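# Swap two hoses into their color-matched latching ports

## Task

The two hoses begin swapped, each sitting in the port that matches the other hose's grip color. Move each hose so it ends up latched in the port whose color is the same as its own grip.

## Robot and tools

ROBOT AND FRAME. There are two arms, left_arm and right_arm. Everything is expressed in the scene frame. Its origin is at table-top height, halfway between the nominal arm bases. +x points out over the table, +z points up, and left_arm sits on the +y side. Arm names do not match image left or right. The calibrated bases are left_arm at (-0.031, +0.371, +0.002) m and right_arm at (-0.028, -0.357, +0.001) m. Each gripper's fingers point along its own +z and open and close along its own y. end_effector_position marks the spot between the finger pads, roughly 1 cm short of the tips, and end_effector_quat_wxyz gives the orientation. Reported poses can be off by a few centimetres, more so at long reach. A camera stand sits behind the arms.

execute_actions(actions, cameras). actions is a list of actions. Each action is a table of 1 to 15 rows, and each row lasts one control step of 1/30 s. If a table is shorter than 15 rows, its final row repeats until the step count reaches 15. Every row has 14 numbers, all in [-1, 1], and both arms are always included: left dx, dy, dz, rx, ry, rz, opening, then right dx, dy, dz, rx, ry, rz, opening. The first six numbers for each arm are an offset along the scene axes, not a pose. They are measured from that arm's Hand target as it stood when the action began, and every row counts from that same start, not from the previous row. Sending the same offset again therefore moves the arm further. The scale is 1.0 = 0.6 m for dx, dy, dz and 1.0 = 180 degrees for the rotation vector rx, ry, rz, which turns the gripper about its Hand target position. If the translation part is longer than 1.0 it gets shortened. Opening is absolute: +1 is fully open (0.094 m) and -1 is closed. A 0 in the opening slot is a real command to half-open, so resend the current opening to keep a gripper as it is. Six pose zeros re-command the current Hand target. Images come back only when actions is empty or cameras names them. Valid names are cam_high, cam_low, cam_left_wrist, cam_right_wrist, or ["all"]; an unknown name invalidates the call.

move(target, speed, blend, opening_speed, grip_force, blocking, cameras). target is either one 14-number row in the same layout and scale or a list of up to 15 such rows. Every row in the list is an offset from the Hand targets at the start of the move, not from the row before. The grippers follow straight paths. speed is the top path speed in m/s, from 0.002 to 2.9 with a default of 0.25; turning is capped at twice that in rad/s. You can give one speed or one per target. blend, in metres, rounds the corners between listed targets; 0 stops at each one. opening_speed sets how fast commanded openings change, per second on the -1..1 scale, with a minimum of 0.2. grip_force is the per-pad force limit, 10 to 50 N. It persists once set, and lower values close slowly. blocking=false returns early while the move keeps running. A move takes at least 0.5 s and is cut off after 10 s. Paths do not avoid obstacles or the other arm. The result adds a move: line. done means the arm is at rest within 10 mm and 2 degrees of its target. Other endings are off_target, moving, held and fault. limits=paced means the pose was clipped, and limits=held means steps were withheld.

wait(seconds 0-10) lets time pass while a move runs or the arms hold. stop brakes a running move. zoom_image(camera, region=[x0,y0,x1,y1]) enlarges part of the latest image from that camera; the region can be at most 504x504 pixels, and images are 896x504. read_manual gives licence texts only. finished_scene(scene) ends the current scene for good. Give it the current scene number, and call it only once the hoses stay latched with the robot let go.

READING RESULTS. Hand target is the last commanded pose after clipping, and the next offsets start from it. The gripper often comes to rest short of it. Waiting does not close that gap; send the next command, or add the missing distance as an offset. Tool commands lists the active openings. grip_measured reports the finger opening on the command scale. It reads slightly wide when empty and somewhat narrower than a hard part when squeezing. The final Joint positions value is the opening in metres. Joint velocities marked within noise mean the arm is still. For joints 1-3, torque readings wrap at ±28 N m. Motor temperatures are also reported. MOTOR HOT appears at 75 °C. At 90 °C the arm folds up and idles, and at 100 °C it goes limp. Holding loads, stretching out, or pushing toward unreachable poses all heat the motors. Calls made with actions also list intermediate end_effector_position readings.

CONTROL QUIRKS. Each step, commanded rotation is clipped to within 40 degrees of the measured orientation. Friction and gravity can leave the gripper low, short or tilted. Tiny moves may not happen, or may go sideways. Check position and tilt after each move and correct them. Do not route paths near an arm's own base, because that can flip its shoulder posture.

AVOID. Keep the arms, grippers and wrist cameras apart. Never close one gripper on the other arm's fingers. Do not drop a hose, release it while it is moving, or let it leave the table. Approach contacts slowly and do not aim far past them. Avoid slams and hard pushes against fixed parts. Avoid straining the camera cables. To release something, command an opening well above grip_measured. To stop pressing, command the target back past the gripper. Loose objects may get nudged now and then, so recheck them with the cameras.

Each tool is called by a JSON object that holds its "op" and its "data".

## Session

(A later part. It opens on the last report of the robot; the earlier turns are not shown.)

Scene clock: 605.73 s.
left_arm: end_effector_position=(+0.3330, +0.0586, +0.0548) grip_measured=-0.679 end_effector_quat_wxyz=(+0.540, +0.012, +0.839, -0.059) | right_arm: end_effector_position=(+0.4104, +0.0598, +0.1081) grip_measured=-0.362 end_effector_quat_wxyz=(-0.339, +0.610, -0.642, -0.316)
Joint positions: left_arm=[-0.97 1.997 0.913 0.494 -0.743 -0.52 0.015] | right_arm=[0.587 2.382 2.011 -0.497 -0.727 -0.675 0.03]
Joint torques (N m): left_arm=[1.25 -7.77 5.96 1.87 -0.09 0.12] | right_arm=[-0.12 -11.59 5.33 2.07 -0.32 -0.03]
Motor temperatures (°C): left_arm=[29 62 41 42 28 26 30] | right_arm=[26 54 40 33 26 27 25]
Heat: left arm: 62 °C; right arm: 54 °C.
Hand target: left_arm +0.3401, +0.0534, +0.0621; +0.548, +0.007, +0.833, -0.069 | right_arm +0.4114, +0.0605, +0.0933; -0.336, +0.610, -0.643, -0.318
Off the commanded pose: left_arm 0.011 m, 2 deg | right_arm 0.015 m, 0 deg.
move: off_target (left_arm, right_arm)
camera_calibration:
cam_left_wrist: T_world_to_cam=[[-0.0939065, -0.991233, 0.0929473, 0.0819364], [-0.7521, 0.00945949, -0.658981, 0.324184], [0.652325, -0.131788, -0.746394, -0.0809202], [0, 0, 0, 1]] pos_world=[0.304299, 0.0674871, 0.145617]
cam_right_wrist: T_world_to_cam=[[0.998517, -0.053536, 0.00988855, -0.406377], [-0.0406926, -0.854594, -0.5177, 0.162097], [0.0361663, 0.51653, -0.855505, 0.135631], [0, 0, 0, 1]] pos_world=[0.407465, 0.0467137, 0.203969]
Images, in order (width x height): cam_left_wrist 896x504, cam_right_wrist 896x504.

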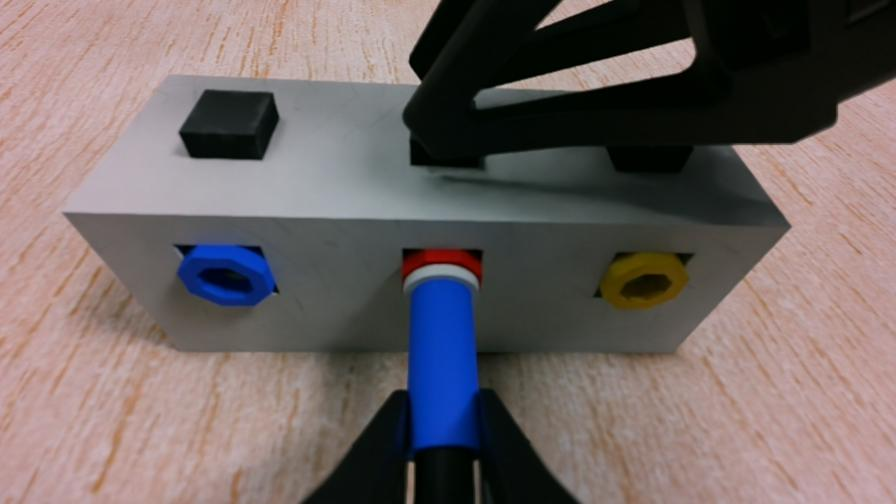

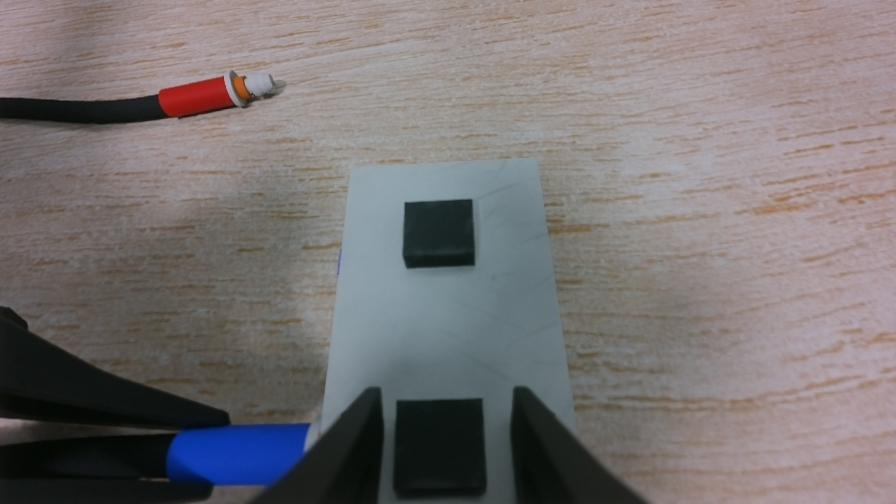

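{"op": "move", "data": {"target": [[0,0,0,0,0,0,-0.85,-0.003,0,-0.005,0,0,0,-0.36]], "speed": 0.06, "cameras": ["cam_right_wrist","cam_left_wrist"]}}

Scene clock: 609.10 s.
left_arm: end_effector_position=(+0.3330, +0.0586, +0.0548) grip_measured=-0.679 end_effector_quat_wxyz=(+0.540, +0.012, +0.839, -0.059) | right_arm: end_effector_position=(+0.4105, +0.0599, +0.1034) grip_measured=-0.362 end_effector_quat_wxyz=(-0.342, +0.610, -0.641, -0.316)
Joint positions: left_arm=[-0.97 1.997 0.913 0.494 -0.743 -0.52 0.015] | right_arm=[0.587 2.382 1.988 -0.469 -0.727 -0.675 0.03]
Joint torques (N m): left_arm=[1.25 -7.77 5.96 1.86 -0.1 0.12] | right_arm=[0.06 -12.01 5.45 1.95 -0.31 0]
Motor temperatures (°C): left_arm=[29 62 41 42 28 26 30] | right_arm=[26 55 40 33 26 27 25]
Heat: left arm: 62 °C; right arm: 55 °C.
Hand target: left_arm +0.3401, +0.0534, +0.0621; +0.548, +0.007, +0.833, -0.069 | right_arm +0.4095, +0.0605, +0.0902; -0.336, +0.610, -0.643, -0.318
Off the commanded pose: left_arm 0.011 m, 2 deg | right_arm 0.013 m, 1 deg.
move: off_target (left_arm, right_arm)
camera_calibration:
cam_left_wrist: T_world_to_cam=[[-0.0939065, -0.991233, 0.0929473, 0.0819364], [-0.7521, 0.00945949, -0.658981, 0.324184], [0.652325, -0.131788, -0.746394, -0.0809202], [0, 0, 0, 1]] pos_world=[0.304299, 0.0674871, 0.145617]
cam_right_wrist: T_world_to_cam=[[0.998456, -0.0535171, 0.0148636, -0.406914], [-0.0379602, -0.852852, -0.520771, 0.158753], [0.0405466, 0.519402, -0.853567, 0.129384], [0, 0, 0, 1]] pos_world=[0.407066, 0.0464141, 0.19916]
Images, in order (width x height): cam_left_wrist 896x504, cam_right_wrist 896x504.

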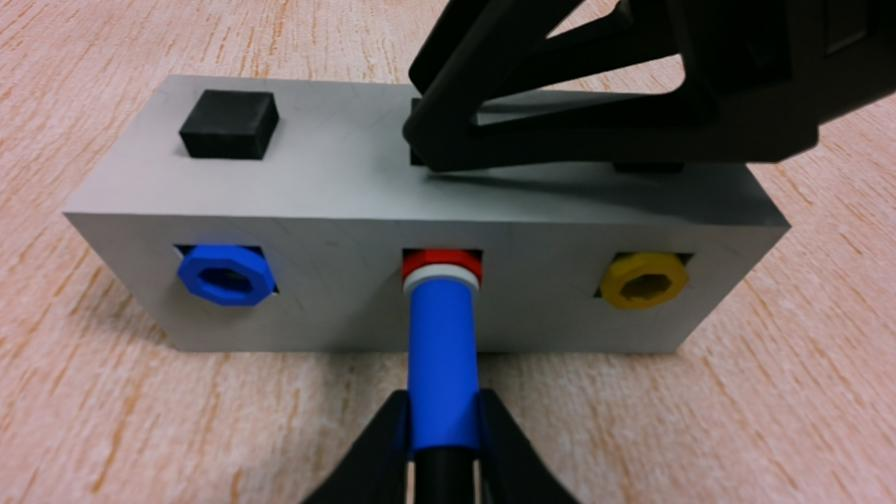

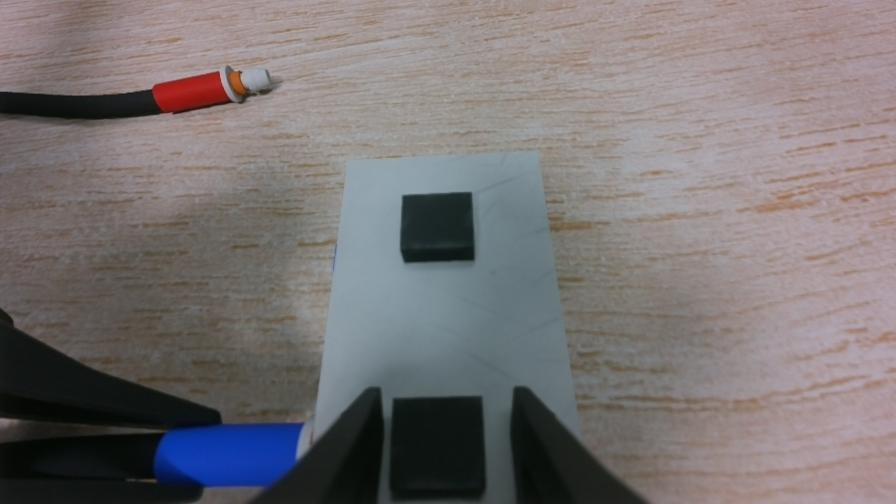

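{"op": "move", "data": {"target": [[0,0,0,0,0,0,-0.85,-0.005,0,0.0035,0.001,-0.001,0,-0.36],[0,0,0,0,0,0,-0.85,-0.005,0,0.0035,0.001,-0.001,0,-0.8]], "speed": 0.06, "cameras": ["cam_right_wrist","cam_left_wrist"]}}

Scene clock: 614.87 s.
left_arm: end_effector_position=(+0.3330, +0.0586, +0.0548) grip_measured=-0.679 end_effector_quat_wxyz=(+0.540, +0.012, +0.839, -0.059) | right_arm: end_effector_position=(+0.4090, +0.0615, +0.1017) grip_measured=-0.593 end_effector_quat_wxyz=(-0.346, +0.611, -0.635, -0.322)
Joint positions: left_arm=[-0.97 1.997 0.913 0.494 -0.743 -0.52 0.015] | right_arm=[0.587 2.382 1.97 -0.44 -0.744 -0.674 0.019]
Joint torques (N m): left_arm=[1.25 -7.79 5.96 1.87 -0.09 0.12] | right_arm=[0.35 -13.35 5.08 1.8 -0.11 0.03]
Motor temperatures (°C): left_arm=[29 62 41 42 28 26 30] | right_arm=[26 55 40 33 26 27 25]
Heat: left arm: 62 °C; right arm: 55 °C.
Hand target: left_arm +0.3401, +0.0535, +0.0621; +0.548, +0.007, +0.833, -0.069 | right_arm +0.4065, +0.0605, +0.0924; -0.338, +0.610, -0.642, -0.318
Off the commanded pose: left_arm 0.011 m, 2 deg | right_arm 0.010 m, 1 deg.
move: off_target (left_arm); target 2's new opening was sent with right_arm's hand 0.011 m and 2 deg from that target
camera_calibration:
cam_left_wrist: T_world_to_cam=[[-0.0939065, -0.991233, 0.0929473, 0.0819364], [-0.7521, 0.00945949, -0.658981, 0.324184], [0.652325, -0.131788, -0.746394, -0.0809202], [0, 0, 0, 1]] pos_world=[0.304299, 0.0674871, 0.145617]
cam_right_wrist: T_world_to_cam=[[0.99894, -0.0432706, 0.0156801, -0.406227], [-0.0281874, -0.844521, -0.53478, 0.15624], [0.0363824, 0.533771, -0.844846, 0.127148], [0, 0, 0, 1]] pos_world=[0.405575, 0.0465025, 0.197345]
Images, in order (width x height): cam_left_wrist 896x504, cam_right_wrist 896x504.

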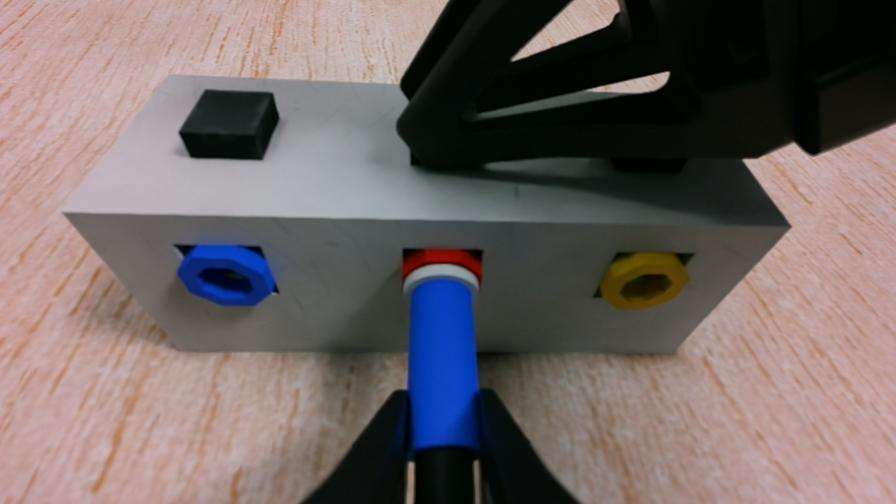

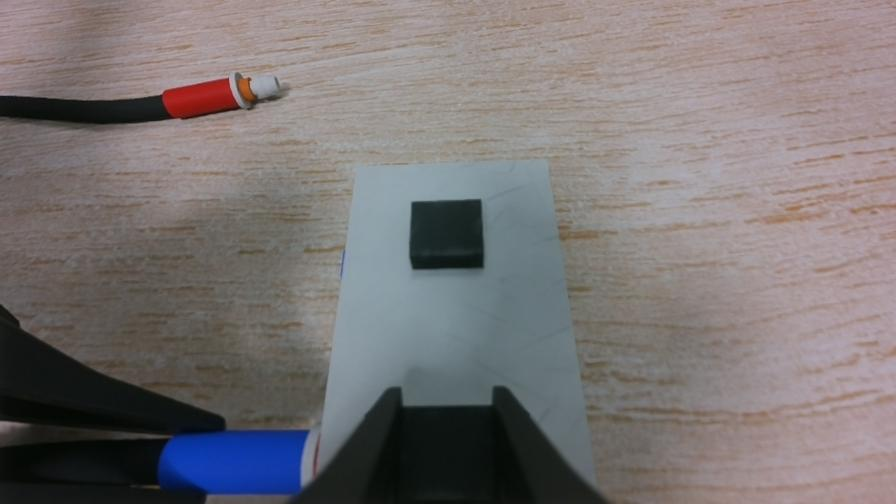

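{"op": "move", "data": {"target": [[0,0,0,0,0,0,-0.85,0,0,0,0,0,0,-0.42],[0,0,0,0,0,0,-0.85,0,-0.003,0.010,0.0032,-0.003,0,-0.42]], "speed": 0.06, "cameras": ["cam_right_wrist","cam_left_wrist"]}}

Scene clock: 622.53 s.
left_arm: end_effector_position=(+0.3330, +0.0586, +0.0548) grip_measured=-0.679 end_effector_quat_wxyz=(+0.540, +0.012, +0.839, -0.059) | right_arm: end_effector_position=(+0.4106, +0.0625, +0.1015) grip_measured=-0.422 end_effector_quat_wxyz=(-0.352, +0.612, -0.631, -0.321)
Joint positions: left_arm=[-0.97 1.997 0.913 0.494 -0.743 -0.52 0.015] | right_arm=[0.587 2.382 1.961 -0.415 -0.744 -0.674 0.027]
Joint torques (N m): left_arm=[1.25 -7.77 5.94 1.87 -0.09 0.12] | right_arm=[0.02 -14.83 4.67 1.65 -0.17 0.03]
Motor temperatures (°C): left_arm=[29 62 41 42 28 26 30] | right_arm=[26 56 40 33 26 27 25]
Heat: left arm: 62 °C; right arm: 56 °C.
Hand target: left_arm +0.3401, +0.0535, +0.0621; +0.548, +0.007, +0.833, -0.069 | right_arm +0.4065, +0.0587, +0.0983; -0.344, +0.610, -0.639, -0.318
Off the commanded pose: left_arm 0.011 m, 2 deg | right_arm 0.006 m, 1 deg.
move: off_target (left_arm)
camera_calibration:
cam_left_wrist: T_world_to_cam=[[-0.0939065, -0.991233, 0.0929473, 0.0819364], [-0.7521, 0.00945949, -0.658981, 0.324184], [0.652325, -0.131788, -0.746394, -0.0809202], [0, 0, 0, 1]] pos_world=[0.304299, 0.0674871, 0.145617]
cam_right_wrist: T_world_to_cam=[[0.998651, -0.0434497, 0.0284253, -0.408995], [-0.0211157, -0.840012, -0.542157, 0.154512], [0.0474342, 0.540826, -0.839796, 0.120773], [0, 0, 0, 1]] pos_world=[0.405977, 0.0467039, 0.196821]
Images, in order (width x height): cam_left_wrist 896x504, cam_right_wrist 896x504.

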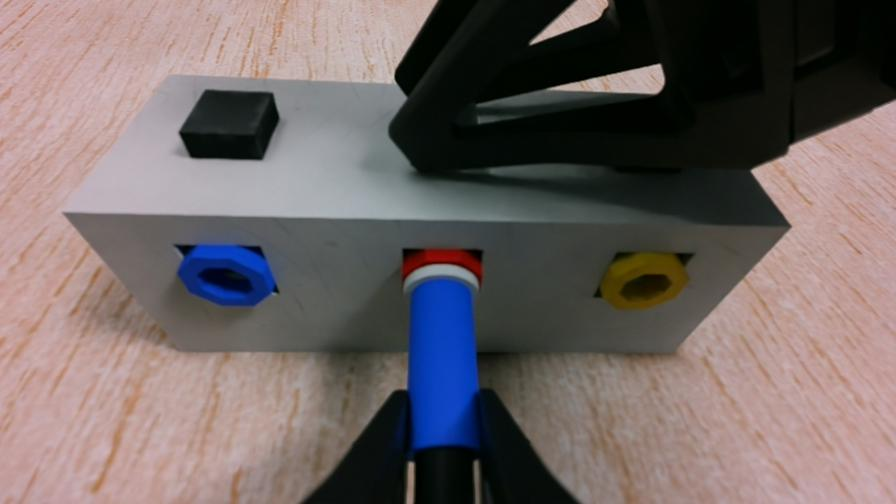

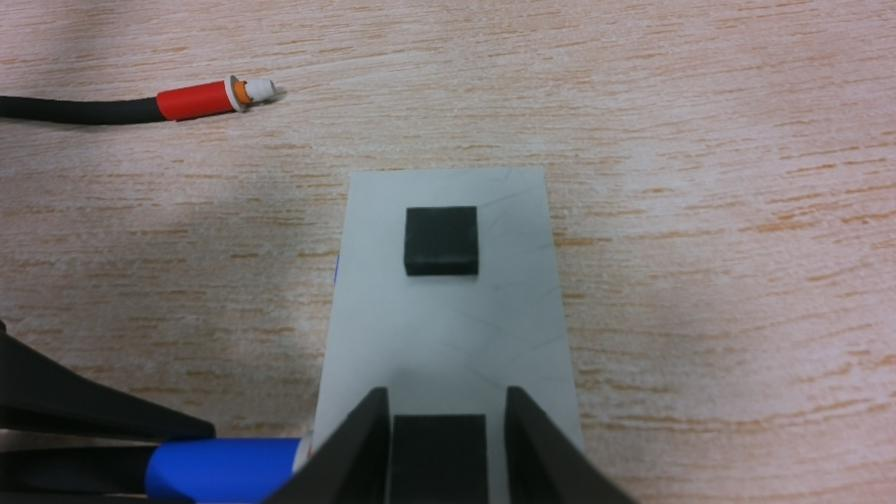

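{"op": "move", "data": {"target": [[0,0,0,0,0,0,-0.85,0.0092,0.003,0.083,-0.0042,0.004,0,-0.36],[0,0,0,0,0,0,-0.85,0.0092,0.003,0.027,-0.0042,0.004,0,-0.36]], "speed": 0.08, "cameras": ["cam_right_wrist","cam_left_wrist"]}}

Scene clock: 632.27 s.
left_arm: end_effector_position=(+0.3330, +0.0586, +0.0548) grip_measured=-0.679 end_effector_quat_wxyz=(+0.540, +0.012, +0.839, -0.059) | right_arm: end_effector_position=(+0.4098, +0.0595, +0.1223) grip_measured=-0.361 end_effector_quat_wxyz=(-0.332, +0.608, -0.647, -0.318)
Joint positions: left_arm=[-0.97 1.997 0.913 0.494 -0.743 -0.52 0.015] | right_arm=[0.587 2.382 2.074 -0.575 -0.728 -0.671 0.03]
Joint torques (N m): left_arm=[1.25 -7.79 5.96 1.87 -0.1 0.12] | right_arm=[-0.18 -12.48 5.76 2.02 -0.32 -0.09]
Motor temperatures (°C): left_arm=[29 62 41 42 28 26 30] | right_arm=[26 58 40 33 26 27 25]
Heat: left arm: 62 °C; right arm: 58 °C.
Hand target: left_arm +0.3401, +0.0535, +0.0621; +0.548, +0.007, +0.833, -0.069 | right_arm +0.4120, +0.0604, +0.1145; -0.336, +0.610, -0.643, -0.318
Off the commanded pose: left_arm 0.011 m, 2 deg | right_arm 0.008 m, 1 deg.
move: off_target (left_arm)
camera_calibration:
cam_left_wrist: T_world_to_cam=[[-0.0939065, -0.991233, 0.0929473, 0.0819364], [-0.7521, 0.00945949, -0.658981, 0.324184], [0.652325, -0.131788, -0.746394, -0.0809202], [0, 0, 0, 1]] pos_world=[0.304299, 0.0674871, 0.145617]
cam_right_wrist: T_world_to_cam=[[0.998464, -0.0551865, -0.00498321, -0.403947], [-0.0499778, -0.858074, -0.511088, 0.1724], [0.0239292, 0.510552, -0.859514, 0.153804], [0, 0, 0, 1]] pos_world=[0.408262, 0.0471151, 0.218295]
Images, in order (width x height): cam_left_wrist 896x504, cam_right_wrist 896x504.

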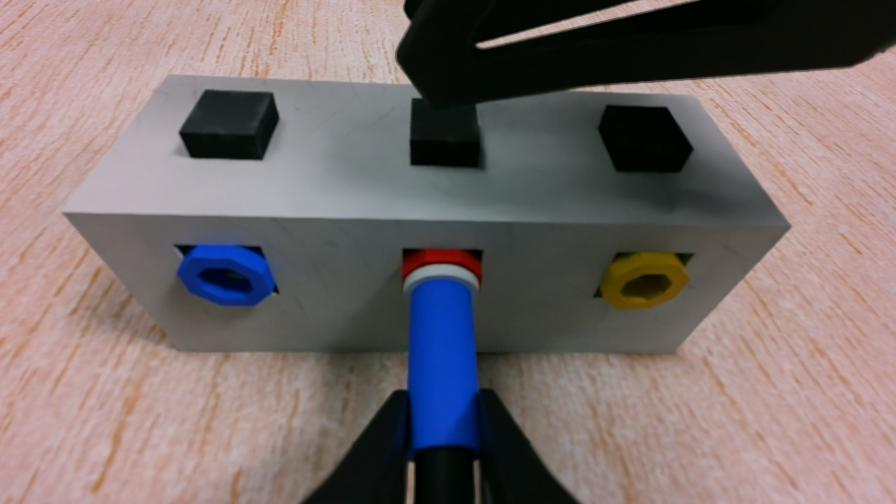

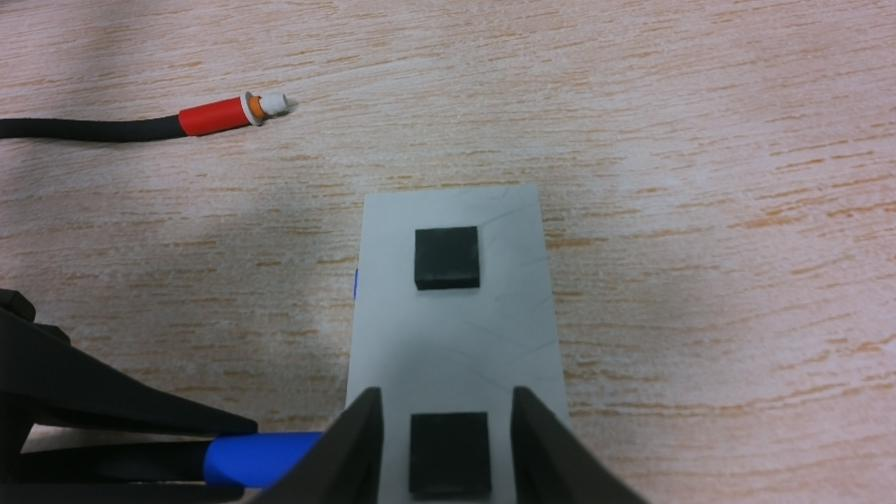

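{"op": "move", "data": {"target": [[0,0,0,0,0,0,-0.85,0,0,-0.027,0,0,0,-0.36]], "speed": 0.06, "cameras": ["cam_right_wrist","cam_left_wrist"]}}

Scene clock: 636.93 s.
left_arm: end_effector_position=(+0.3330, +0.0586, +0.0548) grip_measured=-0.679 end_effector_quat_wxyz=(+0.540, +0.012, +0.839, -0.059) | right_arm: end_effector_position=(+0.4099, +0.0596, +0.1110) grip_measured=-0.361 end_effector_quat_wxyz=(-0.336, +0.609, -0.645, -0.318)
Joint positions: left_arm=[-0.97 1.997 0.913 0.494 -0.743 -0.52 0.015] | right_arm=[0.587 2.382 2.025 -0.518 -0.728 -0.671 0.03]
Joint torques (N m): left_arm=[1.24 -7.79 5.96 1.87 -0.09 0.12] | right_arm=[-0.18 -11.7 5.75 2.07 -0.33 -0.08]
Motor temperatures (°C): left_arm=[29 62 41 42 28 26 30] | right_arm=[26 58 40 33 26 27 25]
Heat: left arm: 62 °C; right arm: 58 °C.
Hand target: left_arm +0.3401, +0.0535, +0.0621; +0.548, +0.007, +0.833, -0.069 | right_arm +0.4121, +0.0605, +0.0984; -0.336, +0.610, -0.643, -0.318
Off the commanded pose: left_arm 0.011 m, 2 deg | right_arm 0.013 m, 0 deg.
move: off_target (left_arm, right_arm)
camera_calibration:
cam_left_wrist: T_world_to_cam=[[-0.0939065, -0.991233, 0.0929473, 0.0819364], [-0.7521, 0.00945949, -0.658981, 0.324184], [0.652325, -0.131788, -0.746394, -0.0809202], [0, 0, 0, 1]] pos_world=[0.304299, 0.0674871, 0.145617]
cam_right_wrist: T_world_to_cam=[[0.998475, -0.0551923, 0.00149182, -0.404871], [-0.0465395, -0.855861, -0.515107, 0.165526], [0.0297068, 0.514252, -0.857124, 0.141187], [0, 0, 0, 1]] pos_world=[0.407763, 0.0467156, 0.206883]
Images, in order (width x height): cam_left_wrist 896x504, cam_right_wrist 896x504.

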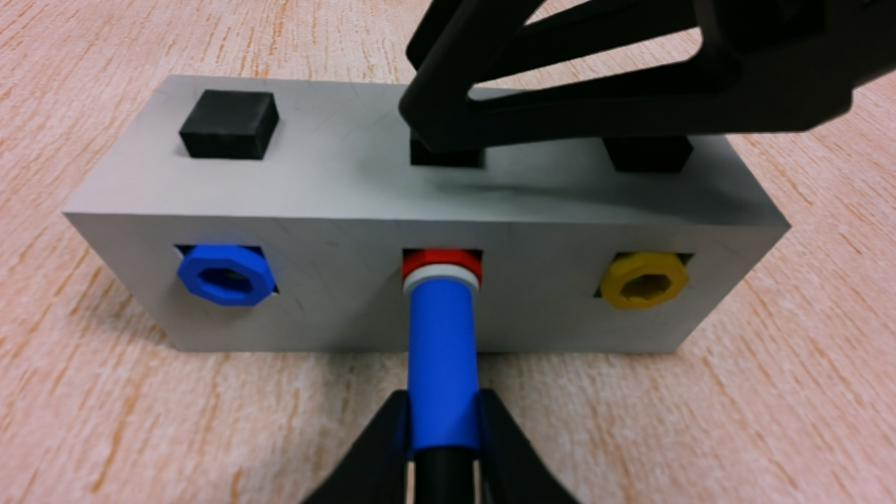

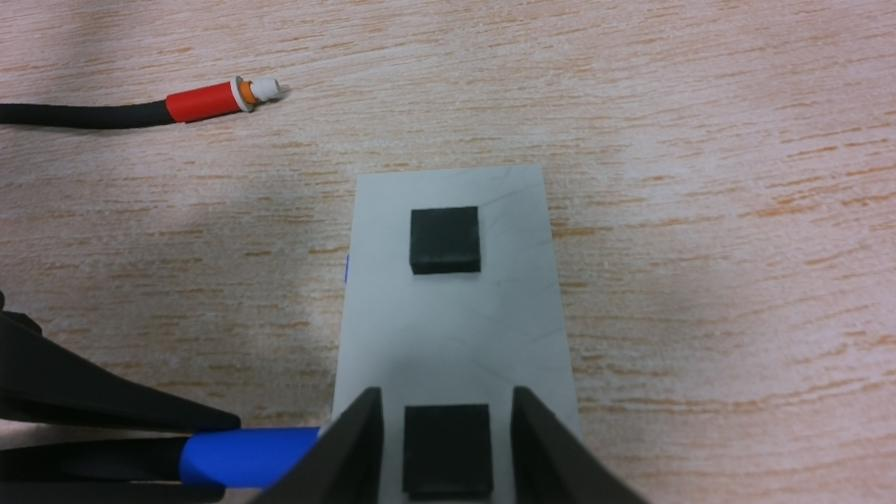

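{"op": "move", "data": {"target": [[0,0,0,0,0,0,-0.85,-0.0005,0,-0.0085,0,0,0,-0.36]], "speed": 0.06, "cameras": ["cam_right_wrist","cam_left_wrist"]}}

Scene clock: 640.57 s.
left_arm: end_effector_position=(+0.3330, +0.0586, +0.0548) grip_measured=-0.679 end_effector_quat_wxyz=(+0.540, +0.012, +0.839, -0.059) | right_arm: end_effector_position=(+0.4098, +0.0595, +0.1072) grip_measured=-0.361 end_effector_quat_wxyz=(-0.337, +0.609, -0.644, -0.317)
Joint positions: left_arm=[-0.97 1.997 0.913 0.494 -0.743 -0.52 0.015] | right_arm=[0.587 2.382 2.009 -0.499 -0.728 -0.671 0.03]
Joint torques (N m): left_arm=[1.25 -7.79 5.94 1.87 -0.1 0.12] | right_arm=[-0.17 -11.47 5.72 2.06 -0.32 -0.08]
Motor temperatures (°C): left_arm=[29 62 41 42 28 26 30] | right_arm=[26 59 40 33 26 27 25]
Heat: left arm: 62 °C; right arm: 59 °C.
Hand target: left_arm +0.3401, +0.0535, +0.0621; +0.548, +0.007, +0.833, -0.069 | right_arm +0.4118, +0.0604, +0.0932; -0.336, +0.610, -0.643, -0.318
Off the commanded pose: left_arm 0.011 m, 2 deg | right_arm 0.014 m, 0 deg.
move: off_target (left_arm, right_arm)
camera_calibration:
cam_left_wrist: T_world_to_cam=[[-0.0939065, -0.991233, 0.0929473, 0.0819364], [-0.7521, 0.00945949, -0.658981, 0.324184], [0.652325, -0.131788, -0.746394, -0.0809202], [0, 0, 0, 1]] pos_world=[0.304299, 0.0674871, 0.145617]
cam_right_wrist: T_world_to_cam=[[0.998454, -0.0554724, 0.00347441, -0.404958], [-0.0457233, -0.855305, -0.516104, 0.163226], [0.0316012, 0.515148, -0.856519, 0.137102], [0, 0, 0, 1]] pos_world=[0.407463, 0.0465161, 0.203079]
Images, in order (width x height): cam_left_wrist 896x504, cam_right_wrist 896x504.

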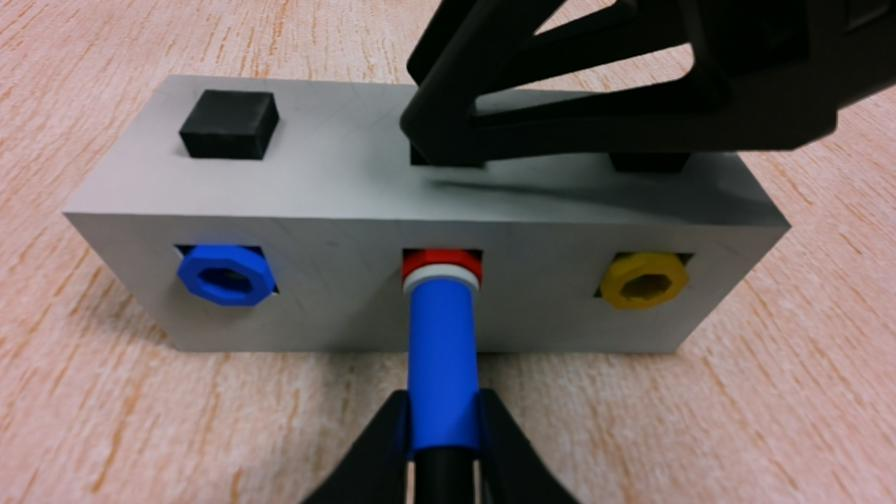

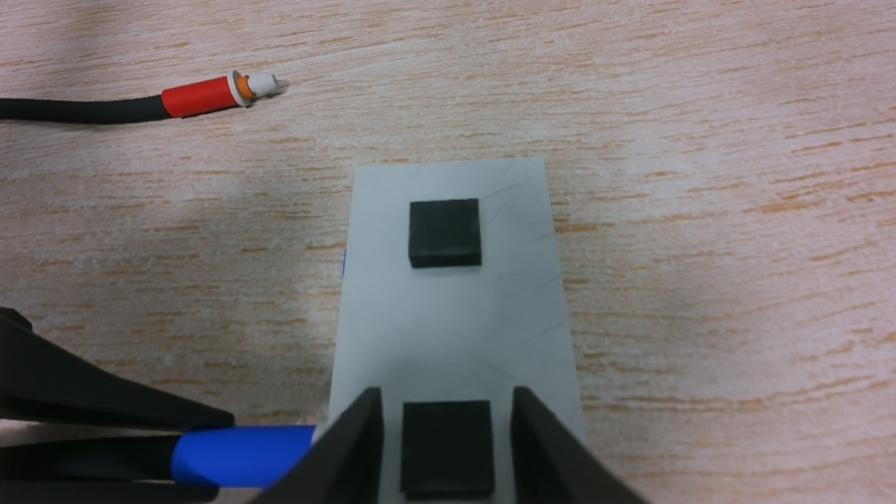

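{"op": "move", "data": {"target": [[0,0,0,0,0,0,-0.85,0.0005,0,-0.0035,0,0,0,-0.36],[0,0,0,0,0,0,-0.85,0.0005,0,-0.0035,0,0,0,-0.8]], "speed": 0.06, "cameras": ["cam_right_wrist","cam_left_wrist"]}}

Scene clock: 644.93 s.
left_arm: end_effector_position=(+0.3330, +0.0586, +0.0548) grip_measured=-0.679 end_effector_quat_wxyz=(+0.540, +0.012, +0.839, -0.059) | right_arm: end_effector_position=(+0.4101, +0.0598, +0.1042) grip_measured=-0.588 end_effector_quat_wxyz=(-0.336, +0.609, -0.644, -0.318)
Joint positions: left_arm=[-0.97 1.997 0.913 0.494 -0.743 -0.52 0.015] | right_arm=[0.587 2.387 2.008 -0.493 -0.728 -0.671 0.019]
Joint torques (N m): left_arm=[1.25 -7.79 5.94 1.87 -0.09 0.12] | right_arm=[-0.21 -11.7 5.63 2.06 -0.32 -0.08]
Motor temperatures (°C): left_arm=[29 62 41 42 28 26 30] | right_arm=[26 59 40 33 26 27 25]
Heat: left arm: 62 °C; right arm: 59 °C.
Hand target: left_arm +0.3401, +0.0535, +0.0621; +0.548, +0.007, +0.833, -0.069 | right_arm +0.4120, +0.0604, +0.0911; -0.336, +0.610, -0.643, -0.318
Off the commanded pose: left_arm 0.011 m, 2 deg | right_arm 0.013 m, 0 deg.
move: off_target (left_arm, right_arm); target 2's new opening was sent with right_arm's hand 0.014 m and 0 deg from that target
camera_calibration:
cam_left_wrist: T_world_to_cam=[[-0.0939065, -0.991233, 0.0929473, 0.0819364], [-0.7521, 0.00945949, -0.658981, 0.324184], [0.652325, -0.131788, -0.746394, -0.0809202], [0, 0, 0, 1]] pos_world=[0.304299, 0.0674871, 0.145617]
cam_right_wrist: T_world_to_cam=[[0.9985, -0.0547078, 0.00220592, -0.405226], [-0.0457349, -0.855525, -0.515737, 0.161984], [0.0301021, 0.514863, -0.856744, 0.134983], [0, 0, 0, 1]] pos_world=[0.407963, 0.046915, 0.200081]
Images, in order (width x height): cam_left_wrist 896x504, cam_right_wrist 896x504.

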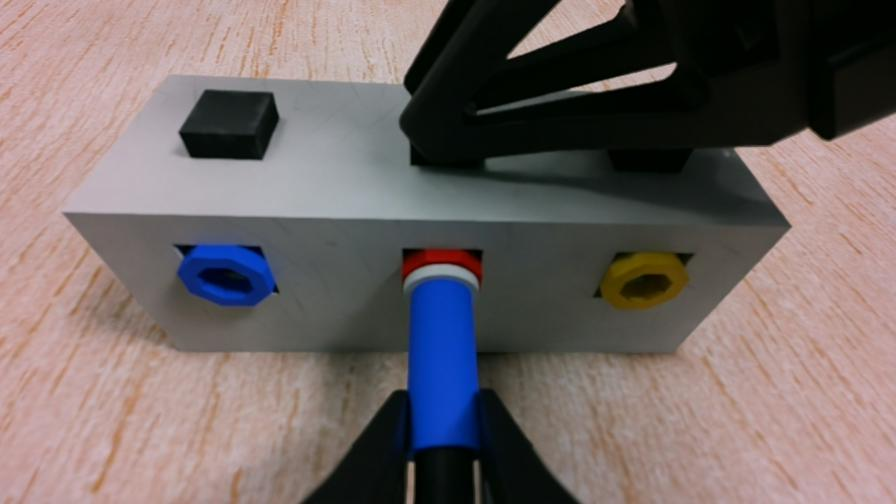

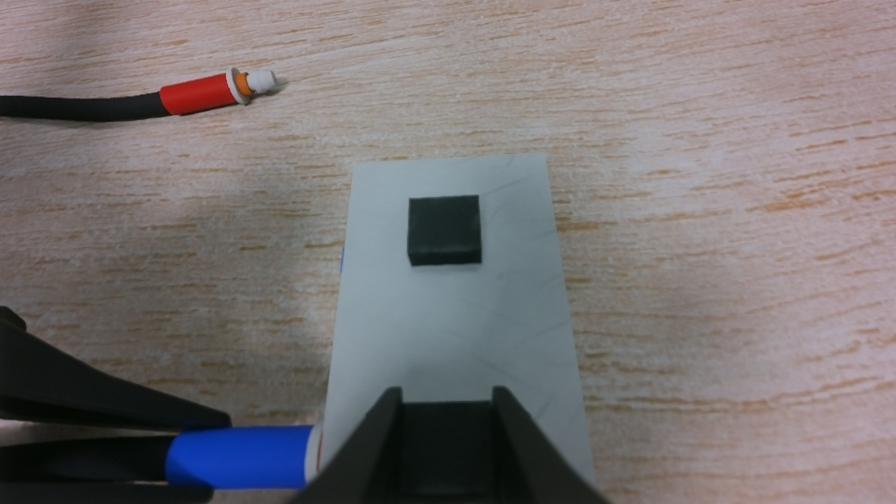

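{"op": "move", "data": {"target": [[0,0,0,0,0,0,-0.85,0,0,-0.05,-0.02,0.005,0,-0.8],[0,0,0,0,0,0,-0.85,0,0,-0.12,-0.05,0.012,0,-0.8]], "speed": 0.1, "cameras": ["cam_left_wrist"]}}

Scene clock: 652.07 s.
left_arm: end_effector_position=(+0.3330, +0.0586, +0.0548) grip_measured=-0.679 end_effector_quat_wxyz=(+0.540, +0.012, +0.839, -0.059) | right_arm: end_effector_position=(+0.4084, +0.0610, +0.0964) grip_measured=-0.588 end_effector_quat_wxyz=(-0.327, +0.619, -0.640, -0.317)
Joint positions: left_arm=[-0.97 1.997 0.913 0.494 -0.743 -0.52 0.015] | right_arm=[0.589 2.413 2.037 -0.529 -0.733 -0.704 0.019]
Joint torques (N m): left_arm=[1.25 -7.79 5.94 1.87 -0.09 0.12] | right_arm=[1.48 -4.66 5.53 1.53 0.81 -0.45]
Motor temperatures (°C): left_arm=[29 62 41 42 28 26 30] | right_arm=[26 59 41 33 26 27 25]
Heat: left arm: 62 °C; right arm: 59 °C.
Hand target: left_arm +0.3401, +0.0535, +0.0621; +0.548, +0.007, +0.833, -0.069 | right_arm +0.4119, +0.0605, +0.0190; -0.275, +0.629, -0.672, -0.278
Off the commanded pose: left_arm 0.011 m, 2 deg | right_arm 0.077 m, 8 deg.
move: off_target (left_arm, right_arm)
camera_calibration:
cam_left_wrist: T_world_to_cam=[[-0.0939065, -0.991233, 0.0929473, 0.0819364], [-0.7521, 0.00945949, -0.658981, 0.324184], [0.652325, -0.131788, -0.746394, -0.0809202], [0, 0, 0, 1]] pos_world=[0.304299, 0.0674871, 0.145617]
Images, in order (width x height): cam_left_wrist 896x504.

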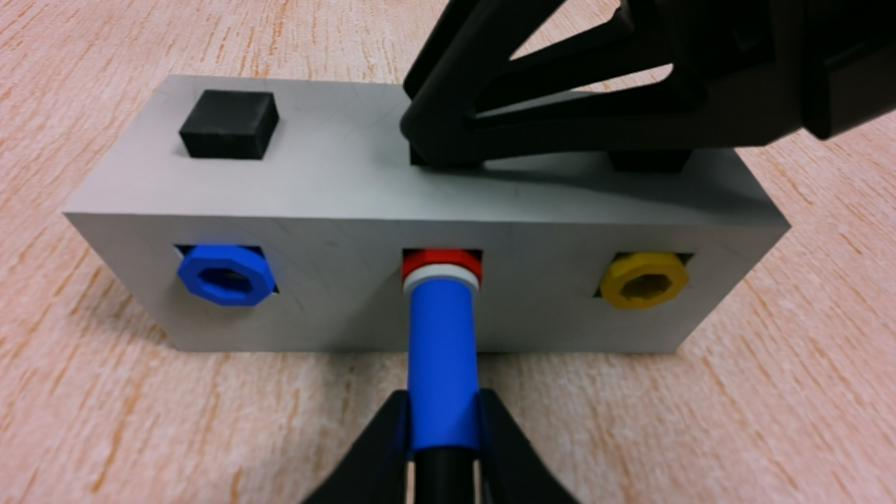

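{"op": "move", "data": {"target": [[0,0,0,0,0,0,-0.85,0,0,-0.08,-0.02,0.005,0,-0.8]], "speed": 0.1, "cameras": ["cam_left_wrist"]}}

Scene clock: 655.63 s.
left_arm: end_effector_position=(+0.3330, +0.0586, +0.0548) grip_measured=-0.679 end_effector_quat_wxyz=(+0.540, +0.012, +0.839, -0.059) | right_arm: end_effector_position=(+0.4077, +0.0611, +0.0929) grip_measured=-0.588 end_effector_quat_wxyz=(-0.327, +0.623, -0.636, -0.317)
Joint positions: left_arm=[-0.97 1.997 0.913 0.494 -0.743 -0.52 0.015] | right_arm=[0.589 2.419 2.034 -0.526 -0.737 -0.718 0.019]
Joint torques (N m): left_arm=[1.25 -7.79 5.96 1.87 -0.09 0.12] | right_arm=[2.02 -0.9 2.15 1.69 1.25 -0.65]
Motor temperatures (°C): left_arm=[29 62 41 42 28 26 30] | right_arm=[26 58 40 33 26 27 25]
Heat: left arm: 62 °C; right arm: 58 °C.
Hand target: left_arm +0.3401, +0.0535, +0.0621; +0.548, +0.007, +0.833, -0.069 | right_arm +0.4121, +0.0606, -0.0287; -0.250, +0.635, -0.683, -0.261
Off the commanded pose: left_arm 0.011 m, 2 deg | right_arm 0.122 m, 12 deg.
move: off_target (left_arm, right_arm)
camera_calibration:
cam_left_wrist: T_world_to_cam=[[-0.0939065, -0.991233, 0.0929473, 0.0819364], [-0.7521, 0.00945949, -0.658981, 0.324184], [0.652325, -0.131788, -0.746394, -0.0809202], [0, 0, 0, 1]] pos_world=[0.304299, 0.0674871, 0.145617]
Images, in order (width x height): cam_left_wrist 896x504.

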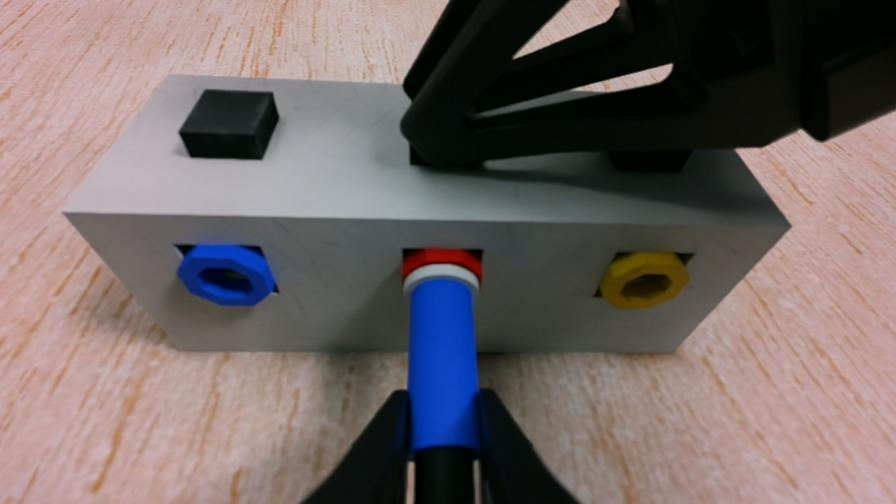

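{"op": "zoom_image", "data": {"camera": "cam_left_wrist", "region": [370, 90, 550, 200]}}

Scaled by 2.800.

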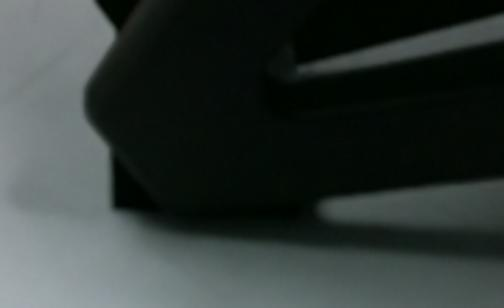

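{"op": "move", "data": {"target": [[0,0,0,0,0,0,-0.85,0,0,0.20,0.07,-0.017,0,-0.8],[0,0,0,0,0,0,-0.85,0,0,0.20,0.07,-0.017,0,-0.4],[0,0,0,0,0,0,-0.85,0,0,0.220,0.07,-0.017,0,-0.4]], "speed": [0.15,0.1,0.05], "cameras": ["cam_left_wrist","cam_right_wrist"]}}

Scene clock: 664.30 s.
left_arm: end_effector_position=(+0.3330, +0.0585, +0.0548) grip_measured=-0.679 end_effector_quat_wxyz=(+0.540, +0.012, +0.840, -0.059) | right_arm: end_effector_position=(+0.4104, +0.0610, +0.1031) grip_measured=-0.401 end_effector_quat_wxyz=(-0.340, +0.610, -0.639, -0.322)
Joint positions: left_arm=[-0.97 1.997 0.913 0.494 -0.743 -0.52 0.015] | right_arm=[0.585 2.391 2 -0.474 -0.74 -0.674 0.028]
Joint torques (N m): left_arm=[1.26 -7.77 5.94 1.87 -0.09 0.12] | right_arm=[-0.06 -12.82 9.09 1.45 -0.18 -0.03]
Motor temperatures (°C): left_arm=[29 62 42 42 28 26 30] | right_arm=[26 57 40 33 27 27 26]
Heat: left arm: 62 °C; right arm: 57 °C.
Hand target: left_arm +0.3400, +0.0534, +0.0620; +0.548, +0.008, +0.833, -0.069 | right_arm +0.4121, +0.0606, +0.1031; -0.336, +0.610, -0.643, -0.318
Off the commanded pose: left_arm 0.011 m, 2 deg | right_arm 0.002 m, 1 deg.
move: off_target (left_arm)
camera_calibration:
cam_left_wrist: T_world_to_cam=[[-0.0942405, -0.991191, 0.0930597, 0.0820186], [-0.752224, 0.00966401, -0.658836, 0.324187], [0.652133, -0.132091, -0.746508, -0.0808247], [0, 0, 0, 1]] pos_world=[0.304299, 0.0674869, 0.145617]
cam_right_wrist: T_world_to_cam=[[0.998876, -0.0470234, 0.00599333, -0.406398], [-0.0368331, -0.849492, -0.526314, 0.159535], [0.0298404, 0.525501, -0.850269, 0.132269], [0, 0, 0, 1]] pos_world=[0.40787, 0.0469062, 0.198866]
Images, in order (width x height): cam_left_wrist 896x504, cam_right_wrist 896x504.

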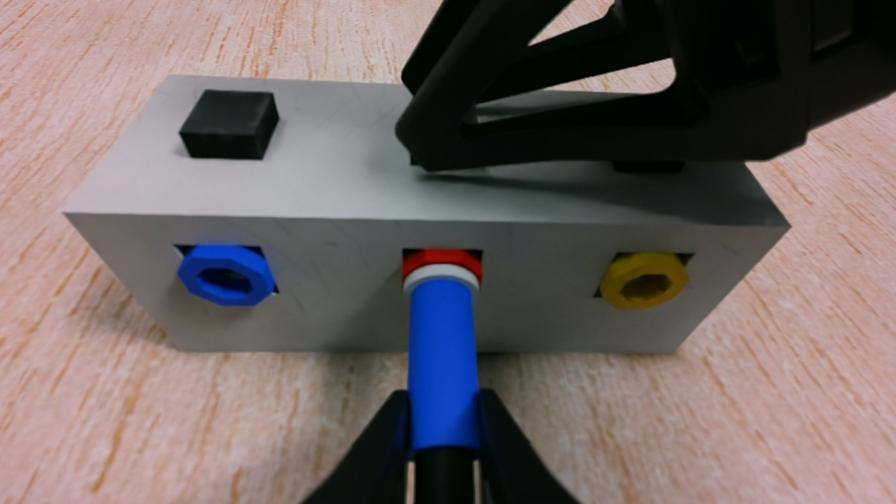

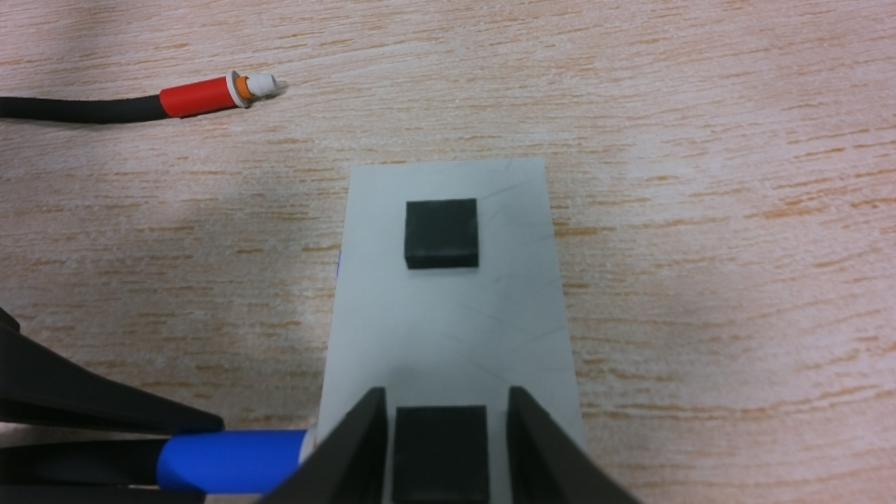

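{"op": "move", "data": {"target": [[0,0,0,0,0,0,-0.85,-0.002,-0.002,0.006,0,0,0,-0.4]], "speed": 0.05, "cameras": ["cam_left_wrist","cam_right_wrist"]}}

Scene clock: 668.40 s.
left_arm: end_effector_position=(+0.3330, +0.0585, +0.0548) grip_measured=-0.679 end_effector_quat_wxyz=(+0.540, +0.012, +0.840, -0.059) | right_arm: end_effector_position=(+0.4102, +0.0608, +0.1029) grip_measured=-0.401 end_effector_quat_wxyz=(-0.340, +0.610, -0.640, -0.322)
Joint positions: left_arm=[-0.97 1.997 0.913 0.494 -0.743 -0.52 0.015] | right_arm=[0.585 2.391 2 -0.476 -0.74 -0.674 0.028]
Joint torques (N m): left_arm=[1.25 -7.77 5.96 1.87 -0.1 0.12] | right_arm=[-0.13 -13.7 8.79 1.37 -0.2 -0.04]
Motor temperatures (°C): left_arm=[29 62 42 42 28 26 30] | right_arm=[26 59 41 32 27 27 26]
Heat: left arm: 62 °C; right arm: 59 °C.
Hand target: left_arm +0.3400, +0.0534, +0.0620; +0.548, +0.008, +0.833, -0.069 | right_arm +0.4108, +0.0594, +0.1067; -0.336, +0.610, -0.643, -0.318
Off the commanded pose: left_arm 0.011 m, 2 deg | right_arm 0.004 m, 1 deg.
move: off_target (left_arm)
camera_calibration:
cam_left_wrist: T_world_to_cam=[[-0.0942405, -0.991191, 0.0930597, 0.0820186], [-0.752224, 0.00966401, -0.658836, 0.324187], [0.652133, -0.132091, -0.746508, -0.0808247], [0, 0, 0, 1]] pos_world=[0.304299, 0.0674869, 0.145617]
cam_right_wrist: T_world_to_cam=[[0.998869, -0.0472865, 0.00494339, -0.406177], [-0.0376407, -0.850038, -0.525375, 0.159462], [0.0290452, 0.524595, -0.850856, 0.132552], [0, 0, 0, 1]] pos_world=[0.40787, 0.0468065, 0.198568]
Images, in order (width x height): cam_left_wrist 896x504, cam_right_wrist 896x504.

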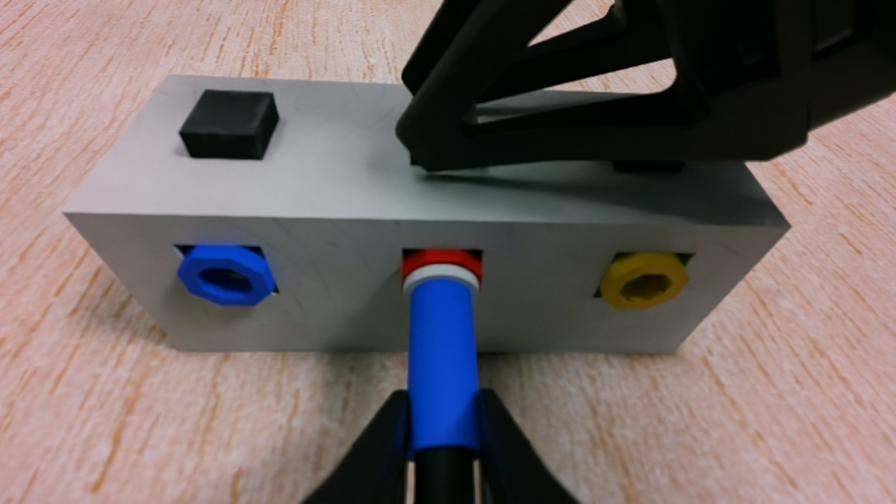

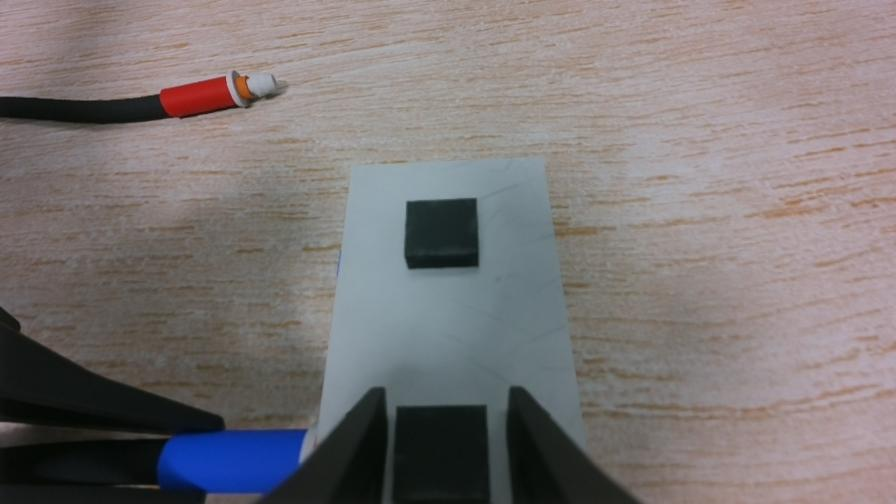

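{"op": "move", "data": {"target": [[0,0,0,0,0,0,-0.85,0,-0.001,0.008,0,0,0,-0.4]], "speed": 0.05, "cameras": ["cam_left_wrist"]}}

Scene clock: 671.23 s.
left_arm: end_effector_position=(+0.3330, +0.0585, +0.0548) grip_measured=-0.679 end_effector_quat_wxyz=(+0.540, +0.012, +0.840, -0.059) | right_arm: end_effector_position=(+0.4090, +0.0598, +0.1030) grip_measured=-0.401 end_effector_quat_wxyz=(-0.334, +0.609, -0.643, -0.322)
Joint positions: left_arm=[-0.97 1.997 0.913 0.494 -0.743 -0.52 0.015] | right_arm=[0.585 2.391 2.008 -0.497 -0.738 -0.674 0.028]
Joint torques (N m): left_arm=[1.25 -7.79 5.96 1.87 -0.1 0.12] | right_arm=[-0.2 -14.08 9.01 1.42 -0.23 -0.05]
Motor temperatures (°C): left_arm=[29 62 42 42 28 26 30] | right_arm=[26 61 41 32 27 27 25]
Heat: left arm: 62 °C; right arm: 61 °C.
Hand target: left_arm +0.3400, +0.0534, +0.0620; +0.548, +0.008, +0.833, -0.069 | right_arm +0.4108, +0.0588, +0.1114; -0.336, +0.610, -0.643, -0.318
Off the commanded pose: left_arm 0.011 m, 2 deg | right_arm 0.009 m, 1 deg.
move: off_target (left_arm)
camera_calibration:
cam_left_wrist: T_world_to_cam=[[-0.0942405, -0.991191, 0.0930597, 0.0820186], [-0.752224, 0.00966401, -0.658836, 0.324187], [0.652133, -0.132091, -0.746508, -0.0808247], [0, 0, 0, 1]] pos_world=[0.304299, 0.0674869, 0.145617]
Images, in order (width x height): cam_left_wrist 896x504.

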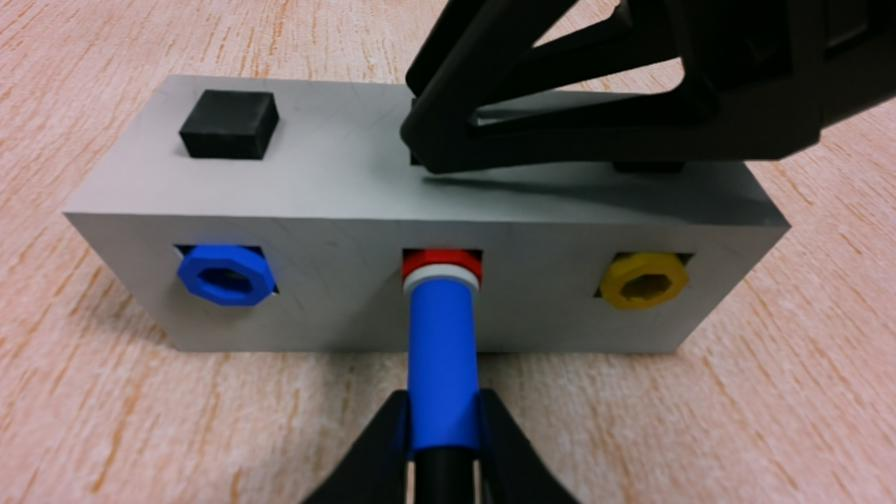

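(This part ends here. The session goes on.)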